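# Press in the gauge pin on the magnet-marked post

## Task

Find the post of the checking fixture that has the yellow magnet on it. Drive that post's gauge pin fully home and keep it there for at least one second; it may spring back out afterwards. The other three pins must stay untouched, and the magnet must not be moved.

## Robot and tools

Robot: two UR20 arms, left_arm and right_arm, each ending in a Robotiq 2F-85 two-finger gripper with a wrist camera (cam_left_wrist, cam_right_wrist, 896x504 pixels). Root links sit at about (+0.060, +0.928, 0) m for left_arm and (-0.064, -0.817, 0) m for right_arm, both turned only slightly about z.

Frames. Scene frame: origin at table height halfway between the nominal bases, +z up, +x out over the table, left_arm on the +y side. Reported hand poses, velocities and wrist-camera poses are in each arm's own base frame. Motion offsets are along the current Hand target's own axes. Gripper axes: fingers point along +z, they open and close along y, and a block protrudes about 10 cm toward +x. end_effector_position is the point between the closed pads; closed fingertips reach about 19 mm past it.

execute_actions(actions, cameras). actions is a list of actions; each action is a list of 1 to 15 rows, one row per 1/30 s step, and a short list repeats its last row to fill 15 steps (0.5 s per action). Every row has 18 numbers in [-1, 1]: left dx, dy, dz, rx, ry, rz, gripper position, force_limit, speed, then the same nine for right. The six pose numbers are an offset from that arm's Hand target at the start of the action, never from the previous row; 1.0 equals 0.6 m or 180 degrees, and rx, ry, rz form one rotation vector. Sending the same offset again in a new action moves further. All zeros re-command the current Hand target. Gripper position: +1 fully open (85 mm), about -0.8 pads touching, -1 closes until blocked. force_limit and speed (both start at +1) set grip strength and finger speed (about 20, 85, 150 mm/s at -1, 0, +1). Always resend each gripper's last three numbers to leave it unchanged; 0 is a real command. cameras: list of names, ["all"], or []; an empty actions list returns images by default.

move(target, speed, blend, stop_force, zero, blocking, cameras). target is one 18-number row as above, or up to 15 such rows; every row is an offset from the Hand targets at the move's start, not chained. The gripper follows a straight line. speed: top path speed in m/s, 0.002 to 4.2, default 0.25 (turning up to twice that in rad/s), one number or one per row. blend: corner rounding in metres for lists; 0 stops at each row. stop_force: 6 to 120 N, shared by both arms; an arm's path ends when its wrist sensor feels that much extra push against its travel, then it backs off slightly but keeps pressing roughly that hard. Not reliable while the gripper rotates; omit it when backing away from a contact. zero (with stop_force only, default true) re-zeros the sensor first. blocking=false returns after about 0.5 s while the move continues; not allowed with stop_force. The result adds a "move:" line: done, off_target, moving, held or fault, plus limits=paced (pose clipped) or limits=held (steps withheld). Paths do not avoid obstacles; keep them away from an arm's own base.

wait(seconds 0 to 10): arms keep their last command; use it to hold a press. stop: brakes a running move. zoom_image(camera, region=[x0, y0, x1, y1]) in pixels of that camera's latest image, at most 504 by 504. zero_wrist_force(arm). read_manual(section) gives only licence text. finished_scene(scene 1 to 3) ends the scene irreversibly; after ending scene 1 make no further call in that reply.

Results: end_effector_position (m), end_effector_quat_wxyz and velocities in the arm's base frame; Hand target (the pose future offsets count from; the gripper often rests a little short, so send the gap as an offset); Tool commands; object_status (0 moving, 1 stopped opening, 2 stopped closing on something, 3 at the requested position or pads met); position_measured in counts (3 open, 130 about 40 mm, 230 pads met); Wrist force and torque in the end-effector axes, a push reading as force from the surface into the arm, plus a peak line; joint torques (include gravity); motor temperatures; step positions for action calls.

Behaviour: commanded orientation is clipped to within 32 degrees of the measured one per step; motion trails commands by about 0.2 s. Joint speed caps: 2.09, 2.62, 3.67 rad/s. The clearance check blocks commands that bring the arms too close, but not always.

Avoid: an outside force near 150 N or a joint over its torque limit (pan/lift 678, elbow 398, wrists 98.4 N m) stops the arm for 10 s. Arms are stiff, so aim only slightly past a firm contact, go slowly and use a modest stop_force. Do not knock anything off the table, slam fixed objects, or let the arms touch each other. Motors warn above 70 C and lock at 85 C. For this job: locate the magnet post in the images, approach its pin from above, press slowly with stop_force until the pin bottoms, wait about one second, then move back without stop_force, never touching the magnet or other pins.

Each tool is called after ">>>" as name(argument=value, ...), one argument or row to a line, values as JSON.

## Session

>>> execute_actions(
  actions=[],
)

Scene clock: 0.00 s.
left_arm: end_effector_position=(+1.6020, +0.5513, +0.3701) position_measured=3 object_status=3 end_effector_quat_wxyz=(-0.049, +0.940, +0.190, +0.279) | right_arm: end_effector_position=(+0.4481, +0.4679, +0.3319) position_measured=3 object_status=3 end_effector_quat_wxyz=(-0.272, +0.502, +0.649, +0.503)
Joint positions: left_arm=[0.193 -0.686 0.985 -2.439 -1.472 -3.319] | right_arm=[4.007 -1.969 -2.772 1.193 2.076 2.519]
Joint velocities: within noise
Joint torques (N m): no reading
Motor temperatures (°C): left_arm=[24 35 26 39 34 34] | right_arm=[28 36 36 37 34 38]
Wrist force (N): no reading
Wrist torque (N m): no reading
Wrist force, peak (N): no reading
Hand target: left_arm +1.6020, +0.5513, +0.3701; -0.049, +0.940, +0.190, +0.279 | right_arm +0.4481, +0.4679, +0.3319; -0.272, +0.502, +0.649, +0.503
Tool commands: left_gripper/position=+1.0 left_gripper/force_limit=+1.0 left_gripper/speed=+1.0 right_gripper/position=+1.0 right_gripper/force_limit=+1.0 right_gripper/speed=+1.0
camera_calibration:
cam_left_wrist: T_world_to_cam=[[0.359759, -0.933045, -0.000644322, -0.0546982], [-0.905937, -0.349141, -0.239538, 1.75183], [0.223274, 0.0867594, -0.970887, 0.0836019], [0, 0, 0, 1]] pos_world=[1.58806, 0.553346, 0.500761]
cam_right_wrist: T_world_to_cam=[[0.936397, -0.0141338, 0.350658, -0.517198], [0.256442, -0.654562, -0.711187, 0.443258], [0.239579, 0.755877, -0.609305, -0.132345], [0, 0, 0, 1]] pos_world=[0.40234, 0.382866, 0.41596]

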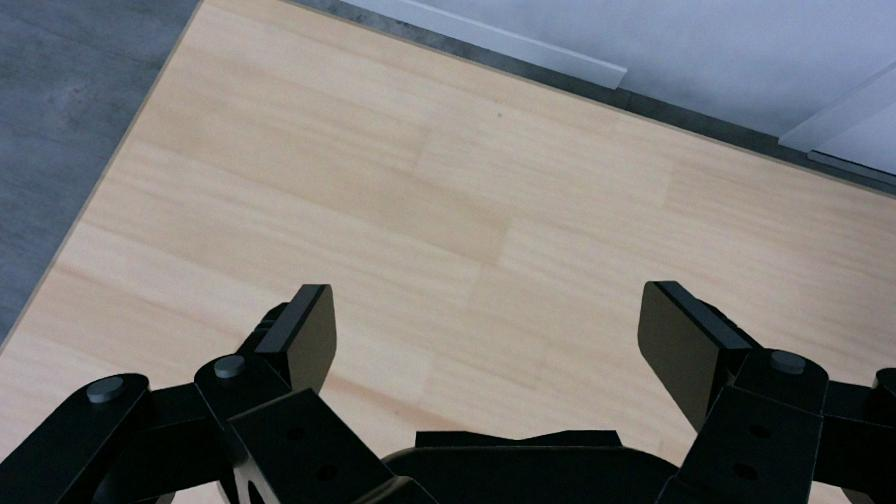

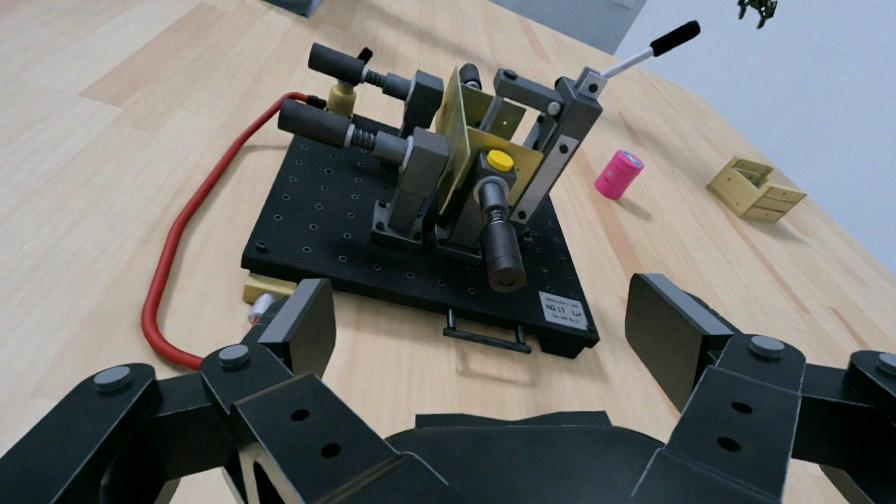

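>>> move(
  target=[0,0,0,0,0,0,1,1,1,-0.231,0.087,0.149,0.027,0.121,0.122,-1,-1,0],
  cameras=["cam_right_wrist"],
)

Scene clock: 2.30 s.
left_arm: end_effector_position=(+1.6020, +0.5513, +0.3701) position_measured=3 object_status=3 end_effector_quat_wxyz=(-0.049, +0.940, +0.190, +0.279) | right_arm: end_effector_position=(+0.5035, +0.4813, +0.2649) position_measured=232 object_status=3 end_effector_quat_wxyz=(-0.387, +0.508, +0.583, +0.502)
Joint positions: left_arm=[0.193 -0.686 0.985 -2.439 -1.472 -3.319] | right_arm=[3.853 -2.275 -2.626 1.481 2.351 2.745]
Joint torques (N m): left_arm=[-2.53 -276.02 -103.17 -11.86 1.08 -0.6] | right_arm=[17.14 138 -27.29 0.63 -4.06 -8.15]
Wrist force (N): left_arm=[0.3 0.1 -0.2] | right_arm=[-0.3 0.0 -0.7]
Wrist torque (N m): left_arm=[0.03 -0.06 0.00] | right_arm=[-0.29 0.21 -0.04]
Wrist force, peak (N): left_arm=[0.6 -0.5 -0.3] | right_arm=[-13.7 6.2 5.0]
Hand target: left_arm +1.6020, +0.5513, +0.3701; -0.049, +0.940, +0.190, +0.279 | right_arm +0.5035, +0.4813, +0.2650; -0.387, +0.508, +0.583, +0.502 (not the last commanded pose)
Off the commanded pose: left_arm 0.000 m, 0 deg | right_arm 0.085 m, 16 deg.
move: held (right_arm; a check stopped the path); limits=held
pose unreachable (right arm): on one or more control steps of this call, first in action 0 (counted from 0), this arm could not follow its commanded pose, so it was not sent that pose on those steps. It may still have moved: this result reports where it is.
cause: moving toward the commanded pose would bring two parts of the arm too close to each other (its gripper and another part of the arm, with joints 4 (wrist 1) to 6 (wrist 3) between them, 15 mm apart when it was first held).
camera_calibration:
cam_right_wrist: T_world_to_cam=[[0.986531, -0.0188829, 0.162481, -0.51844], [0.130843, -0.50503, -0.853126, 0.419036], [0.0981674, 0.862895, -0.495757, -0.206833], [0, 0, 0, 1]] pos_world=[0.476933, 0.380312, 0.339188]
Images, in order (width x height): cam_right_wrist 896x504.

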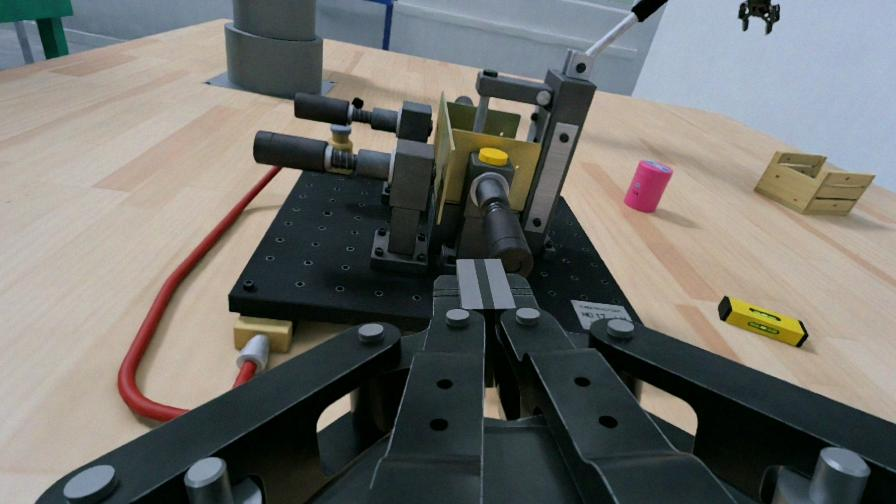

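>>> move(
  target=[0,0,0,0,0,0,1,1,1,-0.148,0.055,0.235,0,0,0,-1,-1,0],
  cameras=["cam_right_wrist"],
)

Scene clock: 4.30 s.
left_arm: end_effector_position=(+1.6020, +0.5513, +0.3701) position_measured=3 object_status=3 end_effector_quat_wxyz=(-0.049, +0.940, +0.190, +0.279) | right_arm: end_effector_position=(+0.5605, +0.6005, +0.1585) position_measured=232 object_status=3 end_effector_quat_wxyz=(-0.387, +0.508, +0.583, +0.502)
Joint positions: left_arm=[0.193 -0.686 0.985 -2.439 -1.472 -3.319] | right_arm=[3.945 -2.449 -2.447 1.499 2.262 2.778]
Joint torques (N m): left_arm=[0.3 -276.46 -101.41 -12.12 1.04 -0.3] | right_arm=[20.55 122.62 7.27 1.56 -3.78 5.54]
Wrist force (N): left_arm=[0.2 -0.1 0.2] | right_arm=[-0.5 -0.8 -1.0]
Wrist torque (N m): left_arm=[-0.01 -0.03 0.00] | right_arm=[-0.35 0.37 -0.42]
Wrist force, peak (N): left_arm=[0.5 0.1 -0.1] | right_arm=[1.1 -0.9 -3.9]
Hand target: left_arm +1.6020, +0.5513, +0.3701; -0.049, +0.940, +0.190, +0.279 | right_arm +0.5606, +0.6006, +0.1584; -0.387, +0.508, +0.583, +0.502
Off the commanded pose: left_arm 0.000 m, 0 deg | right_arm 0.000 m, 0 deg.
move: done
camera_calibration:
cam_right_wrist: T_world_to_cam=[[0.986515, -0.0188248, 0.162583, -0.555176], [0.130955, -0.50508, -0.85308, 0.38101], [0.0981767, 0.862867, -0.495804, -0.368101], [0, 0, 0, 1]] pos_world=[0.533934, 0.499612, 0.232788]
Images, in order (width x height): cam_right_wrist 896x504.

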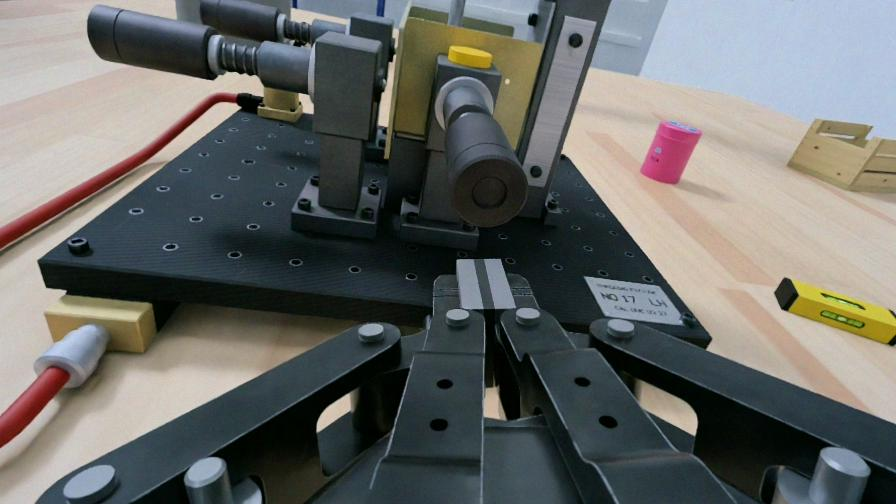

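>>> move(
  target=[0,0,0,0,0,0,1,1,1,0.0177,0.0172,0.1243,0,0,0,-1,-1,0],
  cameras=["cam_right_wrist"],
  speed=0.08,
  stop_force=15,
)

Scene clock: 6.87 s.
left_arm: end_effector_position=(+1.6020, +0.5513, +0.3701) position_measured=3 object_status=3 end_effector_quat_wxyz=(-0.049, +0.940, +0.190, +0.279) | right_arm: end_effector_position=(+0.5731, +0.6756, +0.1561) position_measured=232 object_status=3 end_effector_quat_wxyz=(-0.387, +0.508, +0.583, +0.502)
Joint positions: left_arm=[0.193 -0.686 0.985 -2.439 -1.472 -3.319] | right_arm=[4.013 -2.441 -2.376 1.433 2.196 2.799]
Joint torques (N m): left_arm=[-0.59 -273.73 -104.08 -11.82 0.79 -0.39] | right_arm=[28.36 187.98 20.21 0.53 -3.95 5.35]
Wrist force (N): left_arm=[0.4 -0.1 0.1] | right_arm=[-1.9 -3.9 -11.6]
Wrist torque (N m): left_arm=[-0.01 -0.07 0.00] | right_arm=[-0.19 0.41 -0.33]
Wrist force, peak (N): left_arm=[0.6 -0.2 -0.2] | right_arm=[-1.4 -4.6 -12.3]
Hand target: left_arm +1.6020, +0.5513, +0.3701; -0.049, +0.940, +0.190, +0.279 | right_arm +0.5731, +0.6756, +0.1561; -0.387, +0.508, +0.583, +0.502
Off the commanded pose: left_arm 0.000 m, 0 deg | right_arm 0.000 m, 0 deg.
move: done
camera_calibration:
cam_right_wrist: T_world_to_cam=[[0.986515, -0.0188248, 0.162583, -0.565788], [0.130955, -0.50508, -0.85308, 0.415108], [0.0981767, 0.862867, -0.495804, -0.435293], [0, 0, 0, 1]] pos_world=[0.546534, 0.574612, 0.230288]
Images, in order (width x height): cam_right_wrist 896x504.

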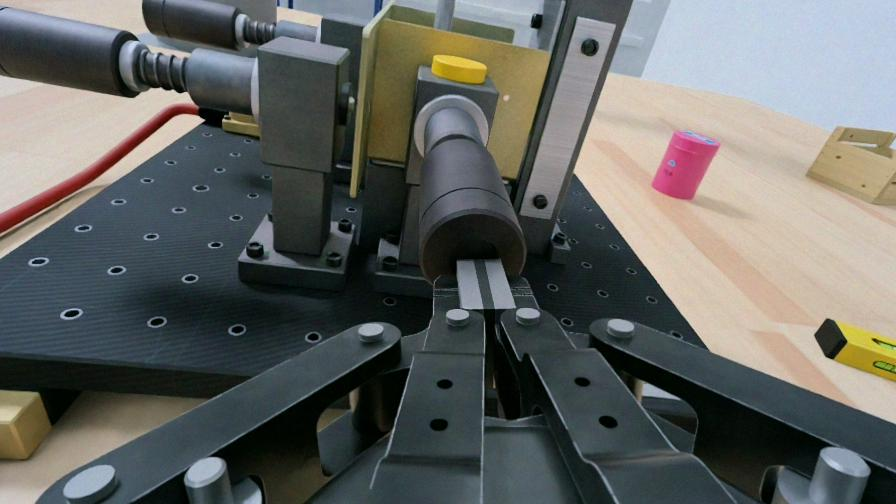

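>>> move(
  target=[0,0,0,0,0,0,1,1,1,0.0136,-0.0013,0.0653,0,0,0,-1,-1,0],
  cameras=["cam_right_wrist"],
  speed=0.012,
  stop_force=45,
)

>>> wait(
  seconds=1.2,
)

Scene clock: 8.67 s.
left_arm: end_effector_position=(+1.6020, +0.5513, +0.3701) position_measured=3 object_status=3 end_effector_quat_wxyz=(-0.049, +0.940, +0.190, +0.279) | right_arm: end_effector_position=(+0.5731, +0.6812, +0.1561) position_measured=232 object_status=3 end_effector_quat_wxyz=(-0.387, +0.508, +0.583, +0.502)
Joint positions: left_arm=[0.193 -0.686 0.985 -2.439 -1.472 -3.319] | right_arm=[4.019 -2.441 -2.372 1.429 2.19 2.801]
Joint torques (N m): left_arm=[-0.72 -277.55 -103.85 -12.2 0.77 -0.76] | right_arm=[10.47 168.08 19.51 4.96 4.74 -7.1]
Wrist force (N): left_arm=[0.3 -0.3 -0.4] | right_arm=[-11.2 -9.4 -58.7]
Wrist torque (N m): left_arm=[-0.05 -0.06 -0.01] | right_arm=[0.03 0.62 -0.40]
Wrist force, peak (N): left_arm=[0.4 -0.2 -0.4] | right_arm=[-19.9 -8.5 -109.5]
Hand target: left_arm +1.6020, +0.5513, +0.3701; -0.049, +0.940, +0.190, +0.279 | right_arm +0.5731, +0.6811, +0.1561; -0.387, +0.508, +0.583, +0.502 (not the last commanded pose)
Off the commanded pose: left_arm 0.000 m, 0 deg | right_arm 0.034 m, 0 deg.
move: contact (right_arm)
camera_calibration:
cam_right_wrist: T_world_to_cam=[[0.986518, -0.0188302, 0.162567, -0.565677], [0.130943, -0.505035, -0.853108, 0.417923], [0.0981662, 0.862894, -0.49576, -0.440145], [0, 0, 0, 1]] pos_world=[0.546534, 0.580212, 0.230288]
Images, in order (width x height): cam_right_wrist 896x504.

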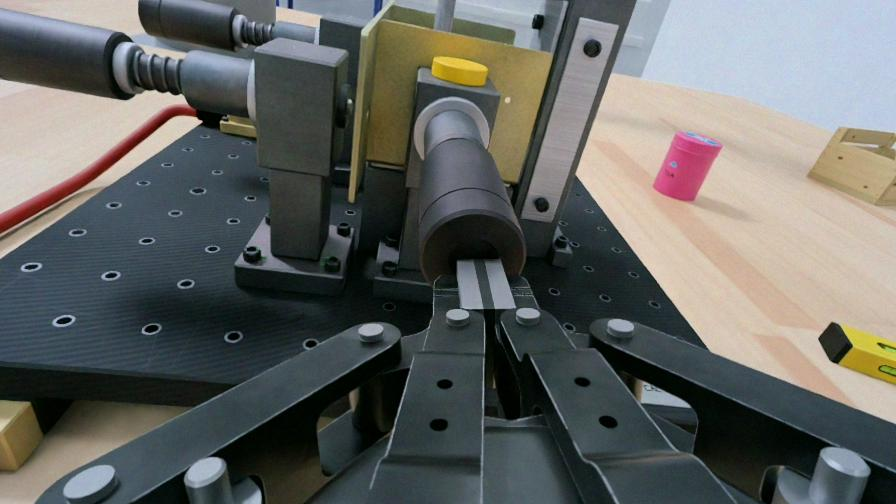

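Scene clock: 9.87 s.
left_arm: end_effector_position=(+1.6020, +0.5513, +0.3701) position_measured=3 object_status=3 end_effector_quat_wxyz=(-0.049, +0.940, +0.190, +0.279) | right_arm: end_effector_position=(+0.5731, +0.6811, +0.1561) position_measured=232 object_status=3 end_effector_quat_wxyz=(-0.387, +0.508, +0.583, +0.502)
Joint positions: left_arm=[0.193 -0.686 0.985 -2.439 -1.472 -3.319] | right_arm=[4.019 -2.441 -2.372 1.429 2.19 2.801]
Joint torques (N m): left_arm=[0.85 -273.26 -100.73 -11.69 0.76 -1.32] | right_arm=[5.62 157.28 15.56 6.11 4.27 -6.46]
Wrist force (N): left_arm=[0.2 0.0 -0.2] | right_arm=[-10.2 -9.1 -55.6]
Wrist torque (N m): left_arm=[0.00 -0.04 0.00] | right_arm=[0.05 0.62 -0.39]
Wrist force, peak (N): left_arm=[0.4 -0.3 -0.2] | right_arm=[-11.2 -9.5 -58.6]
Hand target: left_arm +1.6020, +0.5513, +0.3701; -0.049, +0.940, +0.190, +0.279 | right_arm +0.5731, +0.6811, +0.1561; -0.387, +0.508, +0.583, +0.502 (not the last commanded pose)
Tool commands: left_gripper/position=+1.0 left_gripper/force_limit=+1.0 left_gripper/speed=+1.0 right_gripper/position=-1.0 right_gripper/force_limit=-1.0 right_gripper/speed=+0.0
Off the commanded pose: left_arm 0.000 m, 0 deg | right_arm 0.034 m, 0 deg.
wait: 1.20 s; at rest by 0.17 s

>>> zoom_image(
  camera="cam_right_wrist",
  region=[380, 40, 580, 300],
)

Scaled by 1.938 from the camera's 896x504 image, which has a finer 1280x720 frame.
This view is cut from an older image: the scene may have changed since it was taken.

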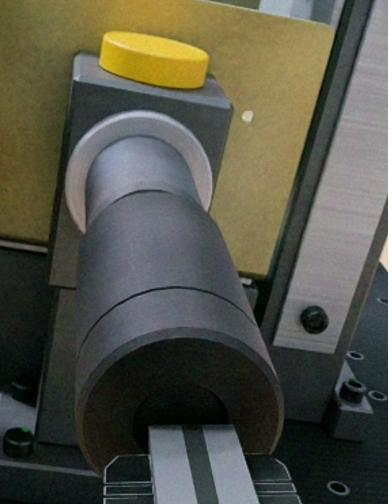

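>>> move(
  target=[0,0,0,0,0,0,1,1,1,-0.034,0.0033,-0.163,0,0,0,-1,-1,0],
  cameras=["cam_right_wrist"],
  speed=0.08,
)

Scene clock: 11.90 s.
left_arm: end_effector_position=(+1.6020, +0.5513, +0.3701) position_measured=3 object_status=3 end_effector_quat_wxyz=(-0.049, +0.940, +0.190, +0.279) | right_arm: end_effector_position=(+0.5731, +0.5814, +0.1559) position_measured=232 object_status=3 end_effector_quat_wxyz=(-0.387, +0.508, +0.583, +0.502)
Joint positions: left_arm=[0.193 -0.686 0.985 -2.439 -1.472 -3.319] | right_arm=[3.906 -2.453 -2.444 1.49 2.3 2.765]
Joint torques (N m): left_arm=[-4.05 -272.91 -104.08 -11.4 1.54 -1.14] | right_arm=[-20.79 138.64 -22.5 12.82 5.12 -7.82]
Wrist force (N): left_arm=[0.1 0.2 -0.2] | right_arm=[-0.3 -0.6 -0.7]
Wrist torque (N m): left_arm=[0.04 -0.02 0.00] | right_arm=[-0.32 0.35 -0.01]
Wrist force, peak (N): left_arm=[0.6 -0.3 -0.3] | right_arm=[-10.1 -9.1 -55.8]
Hand target: left_arm +1.6020, +0.5513, +0.3701; -0.049, +0.940, +0.190, +0.279 | right_arm +0.5731, +0.5812, +0.1559; -0.387, +0.508, +0.583, +0.502
Off the commanded pose: left_arm 0.000 m, 0 deg | right_arm 0.000 m, 0 deg.
move: done
camera_calibration:
cam_right_wrist: T_world_to_cam=[[0.986515, -0.0188248, 0.162583, -0.567543], [0.130955, -0.50508, -0.85308, 0.367494], [0.0981767, 0.862867, -0.495804, -0.354146], [0, 0, 0, 1]] pos_world=[0.546534, 0.480512, 0.230188]
Images, in order (width x height): cam_right_wrist 896x504.

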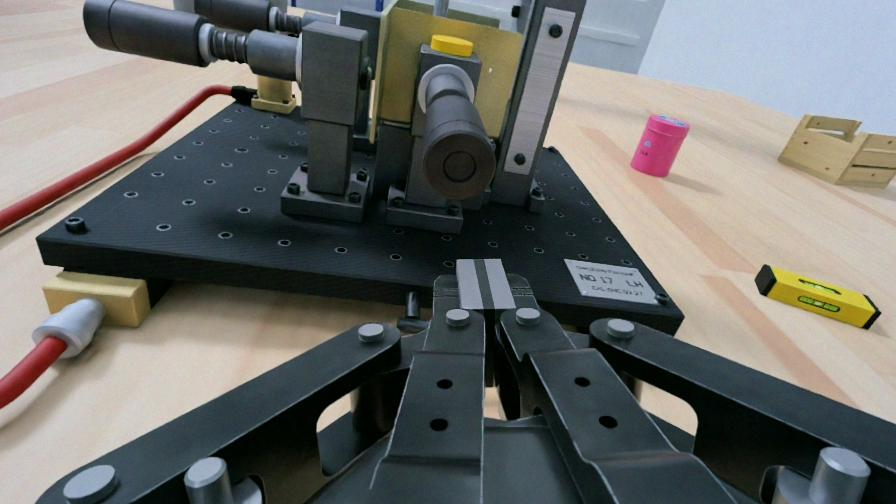

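>>> zoom_image(
  camera="cam_right_wrist",
  region=[380, 20, 530, 220],
)

Scaled by 2.520 from the camera's 896x504 image, which has a finer 1280x720 frame.

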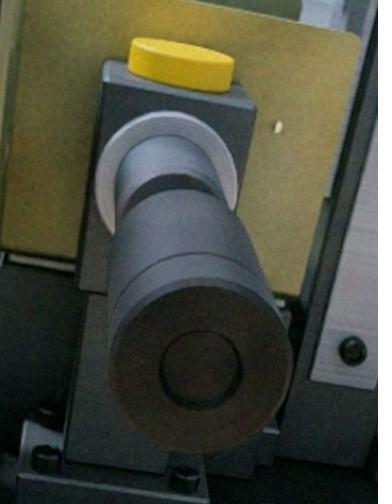

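>>> finished_scene(
  scene=2,
)

The scene is finished: the task was done.


## Next scene

The same job, from a new start.

>>> execute_actions(
  actions=[],
)

Scene clock: 0.00 s.
left_arm: end_effector_position=(+0.3071, -0.4220, +0.1602) position_measured=3 object_status=3 end_effector_quat_wxyz=(+0.066, +0.956, -0.074, +0.275) | right_arm: end_effector_position=(+0.4900, -0.3027, +0.2369) position_measured=3 object_status=3 end_effector_quat_wxyz=(+0.548, -0.467, -0.511, -0.471)
Joint positions: left_arm=[-1.763 -1.739 2.857 -2.766 -1.003 1.555] | right_arm=[2.511 -2.074 -2.06 -2.212 2.389 -0.015]
Joint velocities: within noise
Joint torques (N m): no reading
Motor temperatures (°C): left_arm=[24 35 26 38 34 33] | right_arm=[28 35 35 36 33 38]
Wrist force (N): no reading
Wrist torque (N m): no reading
Wrist force, peak (N): no reading
Hand target: left_arm +0.3071, -0.4220, +0.1602; +0.066, +0.956, -0.074, +0.275 | right_arm +0.4900, -0.3027, +0.2369; +0.548, -0.467, -0.511, -0.471
Tool commands: left_gripper/position=+1.0 left_gripper/force_limit=+1.0 left_gripper/speed=+1.0 right_gripper/position=+1.0 right_gripper/force_limit=+1.0 right_gripper/speed=+1.0
camera_calibration:
cam_left_wrist: T_world_to_cam=[[-0.204299, -0.976285, 0.0716159, -0.353754], [-0.955218, 0.182823, -0.232669, 0.427195], [0.214058, -0.115943, -0.969916, 0.170568], [0, 0, 0, 1]] pos_world=[0.299281, -0.40369, 0.290166]
cam_right_wrist: T_world_to_cam=[[0.98966, 0.130322, -0.059914, -0.419077], [-0.0206188, -0.284112, -0.958569, 0.167032], [-0.141945, 0.949893, -0.278487, 0.549542], [0, 0, 0, 1]] pos_world=[0.496192, -0.419935, 0.288044]

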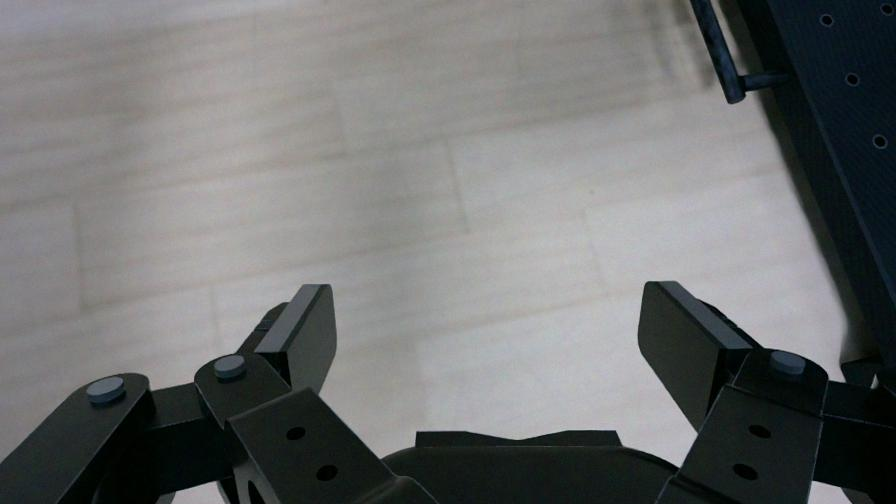

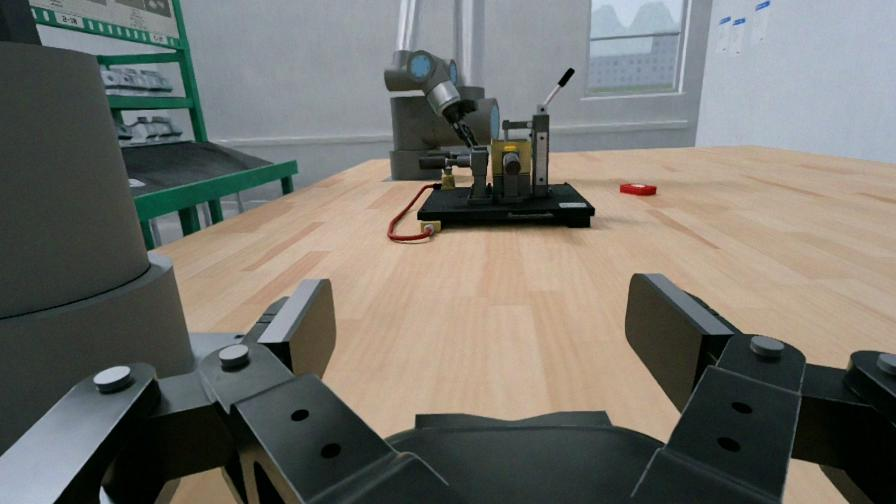

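>>> zoom_image(
  camera="cam_right_wrist",
  region=[380, 40, 620, 250],
)

Scaled by 2.100 from the camera's 896x504 image, which has a finer 1280x720 frame.

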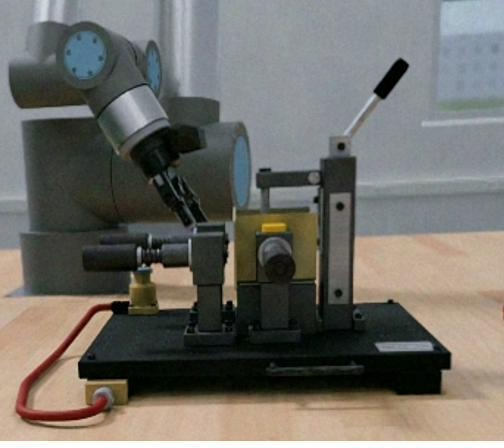

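>>> move(
  target=[0,0,0,0,0,0,1,1,1,-0.067,0.105,0.98,-0.036,-0.075,0,-1,-1,0],
  cameras=["cam_right_wrist"],
  speed=0.3,
)

Scene clock: 4.47 s.
left_arm: end_effector_position=(+0.3071, -0.4220, +0.1602) position_measured=3 object_status=3 end_effector_quat_wxyz=(+0.066, +0.956, -0.074, +0.275) | right_arm: end_effector_position=(+0.4803, +0.2897, +0.2199) position_measured=232 object_status=3 end_effector_quat_wxyz=(-0.457, +0.549, +0.544, +0.441)
Joint positions: left_arm=[-1.763 -1.739 2.857 -2.766 -1.003 1.555] | right_arm=[3.484 -1.808 -2.444 -2.582 3.523 -0.496]
Joint torques (N m): left_arm=[-0.86 -11.58 -53.85 -10.16 3.45 -1] | right_arm=[15.92 59.71 56.06 -8.6 2.06 -6.51]
Wrist force (N): left_arm=[0.3 0.2 0.0] | right_arm=[-1.1 -0.1 0.9]
Wrist torque (N m): left_arm=[0.04 -0.05 0.00] | right_arm=[0.15 0.15 -0.02]
Wrist force, peak (N): left_arm=[0.3 0.3 -0.4] | right_arm=[-0.5 1.6 4.9]
Hand target: left_arm +0.3071, -0.4220, +0.1602; +0.066, +0.956, -0.074, +0.275 | right_arm +0.4803, +0.2897, +0.2199; -0.457, +0.549, +0.544, +0.441
Off the commanded pose: left_arm 0.000 m, 0 deg | right_arm 0.000 m, 0 deg.
move: done
camera_calibration:
cam_right_wrist: T_world_to_cam=[[0.998556, 0.0109788, -0.0525826, -0.459007], [-0.040106, -0.498826, -0.865773, 0.37008], [-0.0357347, 0.866632, -0.497666, 0.00205828], [0, 0, 0, 1]] pos_world=[0.473261, 0.187861, 0.297294]
Images, in order (width x height): cam_right_wrist 896x504.

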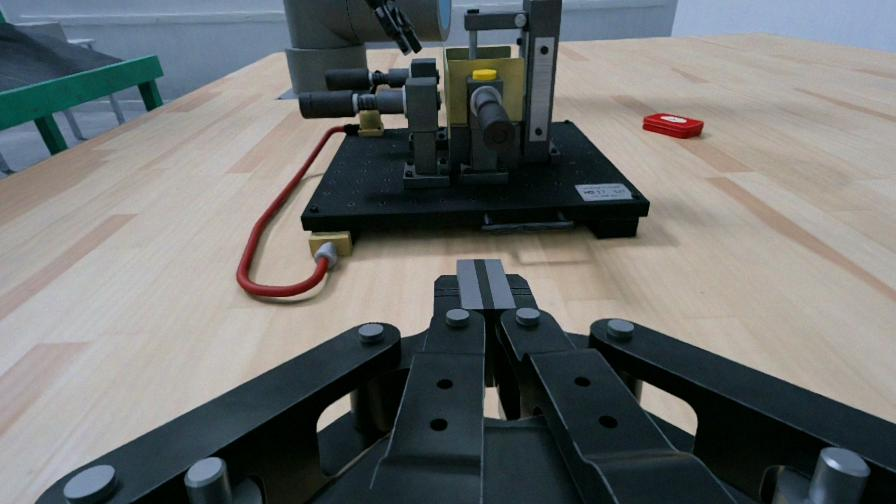

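>>> move(
  target=[0,0,0,0,0,0,1,1,1,-0.0115,0.065,0.47,0,0,0,-1,-1,0],
  cameras=["cam_right_wrist"],
)

Scene clock: 6.63 s.
left_arm: end_effector_position=(+0.3071, -0.4220, +0.1602) position_measured=3 object_status=3 end_effector_quat_wxyz=(+0.066, +0.956, -0.074, +0.275) | right_arm: end_effector_position=(+0.5154, +0.5651, +0.1575) position_measured=232 object_status=3 end_effector_quat_wxyz=(-0.457, +0.549, +0.544, +0.441)
Joint positions: left_arm=[-1.763 -1.739 2.857 -2.766 -1.003 1.555] | right_arm=[3.926 -1.917 -2.394 -2.25 3.932 -0.176]
Joint torques (N m): left_arm=[-0.17 -10.15 -54.52 -9.47 3.05 -1.27] | right_arm=[20.98 80.99 55.89 6.11 3.92 6.08]
Wrist force (N): left_arm=[0.0 -0.1 -0.3] | right_arm=[0.8 -1.0 1.0]
Wrist torque (N m): left_arm=[-0.02 0.01 0.00] | right_arm=[0.16 -0.02 -0.36]
Wrist force, peak (N): left_arm=[0.4 0.1 -0.4] | right_arm=[0.2 -0.5 4.6]
Hand target: left_arm +0.3071, -0.4220, +0.1602; +0.066, +0.956, -0.074, +0.275 | right_arm +0.5154, +0.5653, +0.1574; -0.457, +0.549, +0.544, +0.441
Off the commanded pose: left_arm 0.000 m, 0 deg | right_arm 0.000 m, 0 deg.
move: done
camera_calibration:
cam_right_wrist: T_world_to_cam=[[0.998557, 0.011104, -0.0525498, -0.500333], [-0.0400071, -0.499024, -0.865664, 0.454765], [-0.035836, 0.866517, -0.497859, -0.266315], [0, 0, 0, 1]] pos_world=[0.508261, 0.463261, 0.234794]
Images, in order (width x height): cam_right_wrist 896x504.

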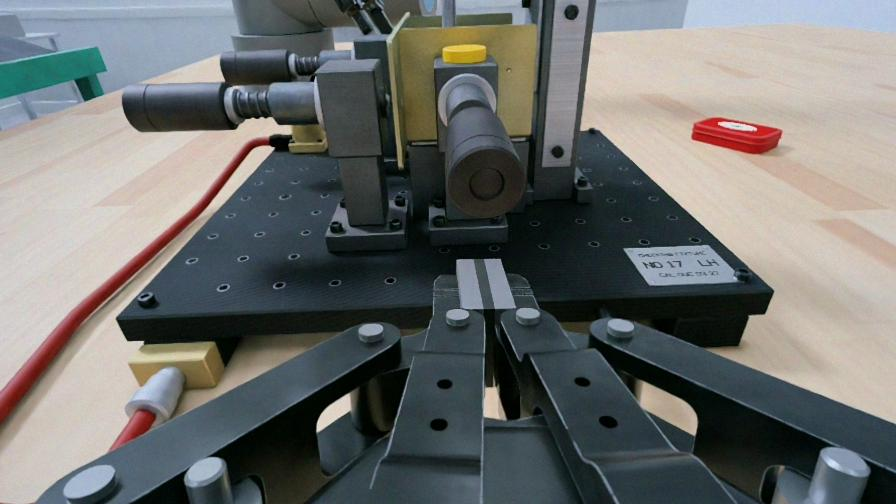

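>>> move(
  target=[0,0,0,0,0,0,1,1,1,0.02,0.0122,0.1167,0,0,0,-1,-1,0],
  speed=0.08,
  stop_force=15,
)

>>> move(
  target=[0,0,0,0,0,0,1,1,1,0.0146,0.0007,0.0737,0,0,0,-1,-1,0],
  speed=0.01,
  stop_force=45,
)

>>> wait(
  seconds=1.0,
  cameras=["cam_right_wrist"],
)

>>> zoom_image(
  camera="cam_right_wrist",
  region=[380, 40, 580, 300],
)

Scene clock: 9.13 s.
left_arm: end_effector_position=(+0.3071, -0.4220, +0.1602) position_measured=3 object_status=3 end_effector_quat_wxyz=(+0.066, +0.956, -0.074, +0.275) | right_arm: end_effector_position=(+0.5220, +0.6364, +0.1554) position_measured=232 object_status=3 end_effector_quat_wxyz=(-0.457, +0.549, +0.544, +0.441)
Joint positions: left_arm=[-1.763 -1.739 2.857 -2.766 -1.003 1.555] | right_arm=[4.005 -1.945 -2.342 -2.255 4.008 -0.148]
Joint torques (N m): left_arm=[0.08 -11.8 -54.91 -9.96 3.07 -1.27] | right_arm=[23.63 91.33 64.09 -0.78 4.89 6.17]
Wrist force (N): left_arm=[0.0 0.0 0.0] | right_arm=[-0.9 -3.3 -8.3]
Wrist torque (N m): left_arm=[0.00 0.01 0.01] | right_arm=[0.31 -0.20 -0.39]
Wrist force, peak (N): left_arm=[0.2 0.0 -0.4] | right_arm=[-0.7 -3.6 -8.7]
Hand target: left_arm +0.3071, -0.4220, +0.1602; +0.066, +0.956, -0.074, +0.275 | right_arm +0.5220, +0.6364, +0.1554; -0.457, +0.549, +0.544, +0.441
Off the commanded pose: left_arm 0.000 m, 0 deg | right_arm 0.000 m, 0 deg.
move: done

Scene clock: 11.53 s.
left_arm: end_effector_position=(+0.3071, -0.4220, +0.1602) position_measured=3 object_status=3 end_effector_quat_wxyz=(+0.066, +0.956, -0.074, +0.275) | right_arm: end_effector_position=(+0.5220, +0.6498, +0.1553) position_measured=232 object_status=3 end_effector_quat_wxyz=(-0.457, +0.549, +0.544, +0.441)
Joint positions: left_arm=[-1.763 -1.739 2.857 -2.766 -1.003 1.555] | right_arm=[4.02 -1.949 -2.333 -2.257 4.022 -0.143]
Joint torques (N m): left_arm=[-2.77 -8.89 -57.1 -10.14 3.28 -0.77] | right_arm=[9.79 123.5 62.94 14.25 -4.19 -7.54]
Wrist force (N): left_arm=[-0.2 0.0 -0.4] | right_arm=[2.3 -3.2 -58.7]
Wrist torque (N m): left_arm=[0.00 0.05 0.00] | right_arm=[0.38 0.20 -0.37]
Wrist force, peak (N): left_arm=[0.5 0.1 -0.3] | right_arm=[7.7 -0.2 -95.7]
Hand target: left_arm +0.3071, -0.4220, +0.1602; +0.066, +0.956, -0.074, +0.275 | right_arm +0.5220, +0.6498, +0.1554; -0.457, +0.549, +0.544, +0.441 (not the last commanded pose)
Off the commanded pose: left_arm 0.000 m, 0 deg | right_arm 0.032 m, 0 deg.
move: contact (right_arm)

Scene clock: 12.53 s.
left_arm: end_effector_position=(+0.3071, -0.4220, +0.1602) position_measured=3 object_status=3 end_effector_quat_wxyz=(+0.066, +0.956, -0.074, +0.275) | right_arm: end_effector_position=(+0.5220, +0.6498, +0.1554) position_measured=232 object_status=3 end_effector_quat_wxyz=(-0.457, +0.549, +0.544, +0.441)
Joint positions: left_arm=[-1.763 -1.739 2.857 -2.766 -1.003 1.555] | right_arm=[4.02 -1.949 -2.333 -2.257 4.022 -0.143]
Joint torques (N m): left_arm=[-0.34 -9.63 -55.92 -9.87 3.56 -0.67] | right_arm=[12.68 130.18 61.58 12.89 -3.74 -7.03]
Wrist force (N): left_arm=[0.1 0.2 -0.2] | right_arm=[0.3 -3.0 -54.7]
Wrist torque (N m): left_arm=[0.03 -0.01 0.01] | right_arm=[0.37 0.13 -0.36]
Wrist force, peak (N): left_arm=[0.2 -0.1 -0.5] | right_arm=[1.6 -3.3 -58.2]
Hand target: left_arm +0.3071, -0.4220, +0.1602; +0.066, +0.956, -0.074, +0.275 | right_arm +0.5220, +0.6498, +0.1554; -0.457, +0.549, +0.544, +0.441 (not the last commanded pose)
Tool commands: left_gripper/position=+1.0 left_gripper/force_limit=+1.0 left_gripper/speed=+1.0 right_gripper/position=-1.0 right_gripper/force_limit=-1.0 right_gripper/speed=+0.0
Off the commanded pose: left_arm 0.000 m, 0 deg | right_arm 0.032 m, 0 deg.
wait: 1.00 s; at rest by 0.17 s
camera_calibration:
cam_right_wrist: T_world_to_cam=[[0.998557, 0.011104, -0.0525498, -0.507974], [-0.0400071, -0.499024, -0.865664, 0.495479], [-0.035836, 0.866517, -0.497859, -0.340518], [0, 0, 0, 1]] pos_world=[0.514861, 0.547961, 0.232694]
Images, in order (width x height): cam_right_wrist 896x504.

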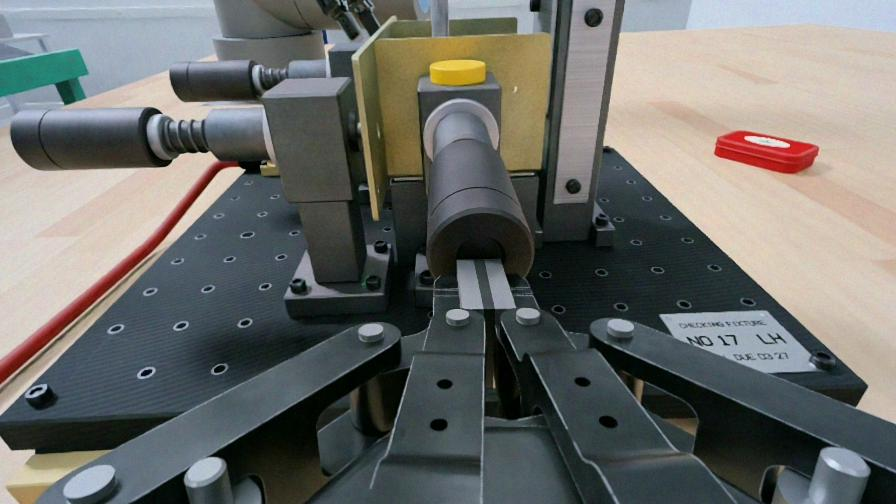

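Scaled by 1.938 from the camera's 896x504 image, which has a finer 1280x720 frame.

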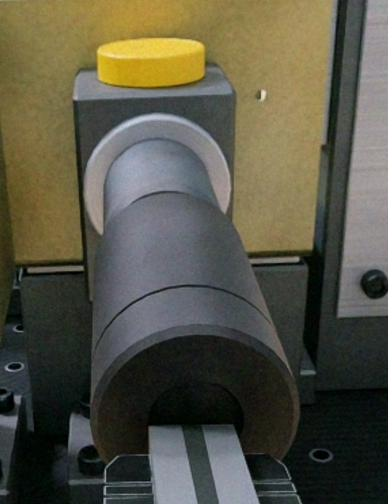

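Same seated state as before.

>>> finished_scene(
  scene=3,
)

The scene is finished: the task was done.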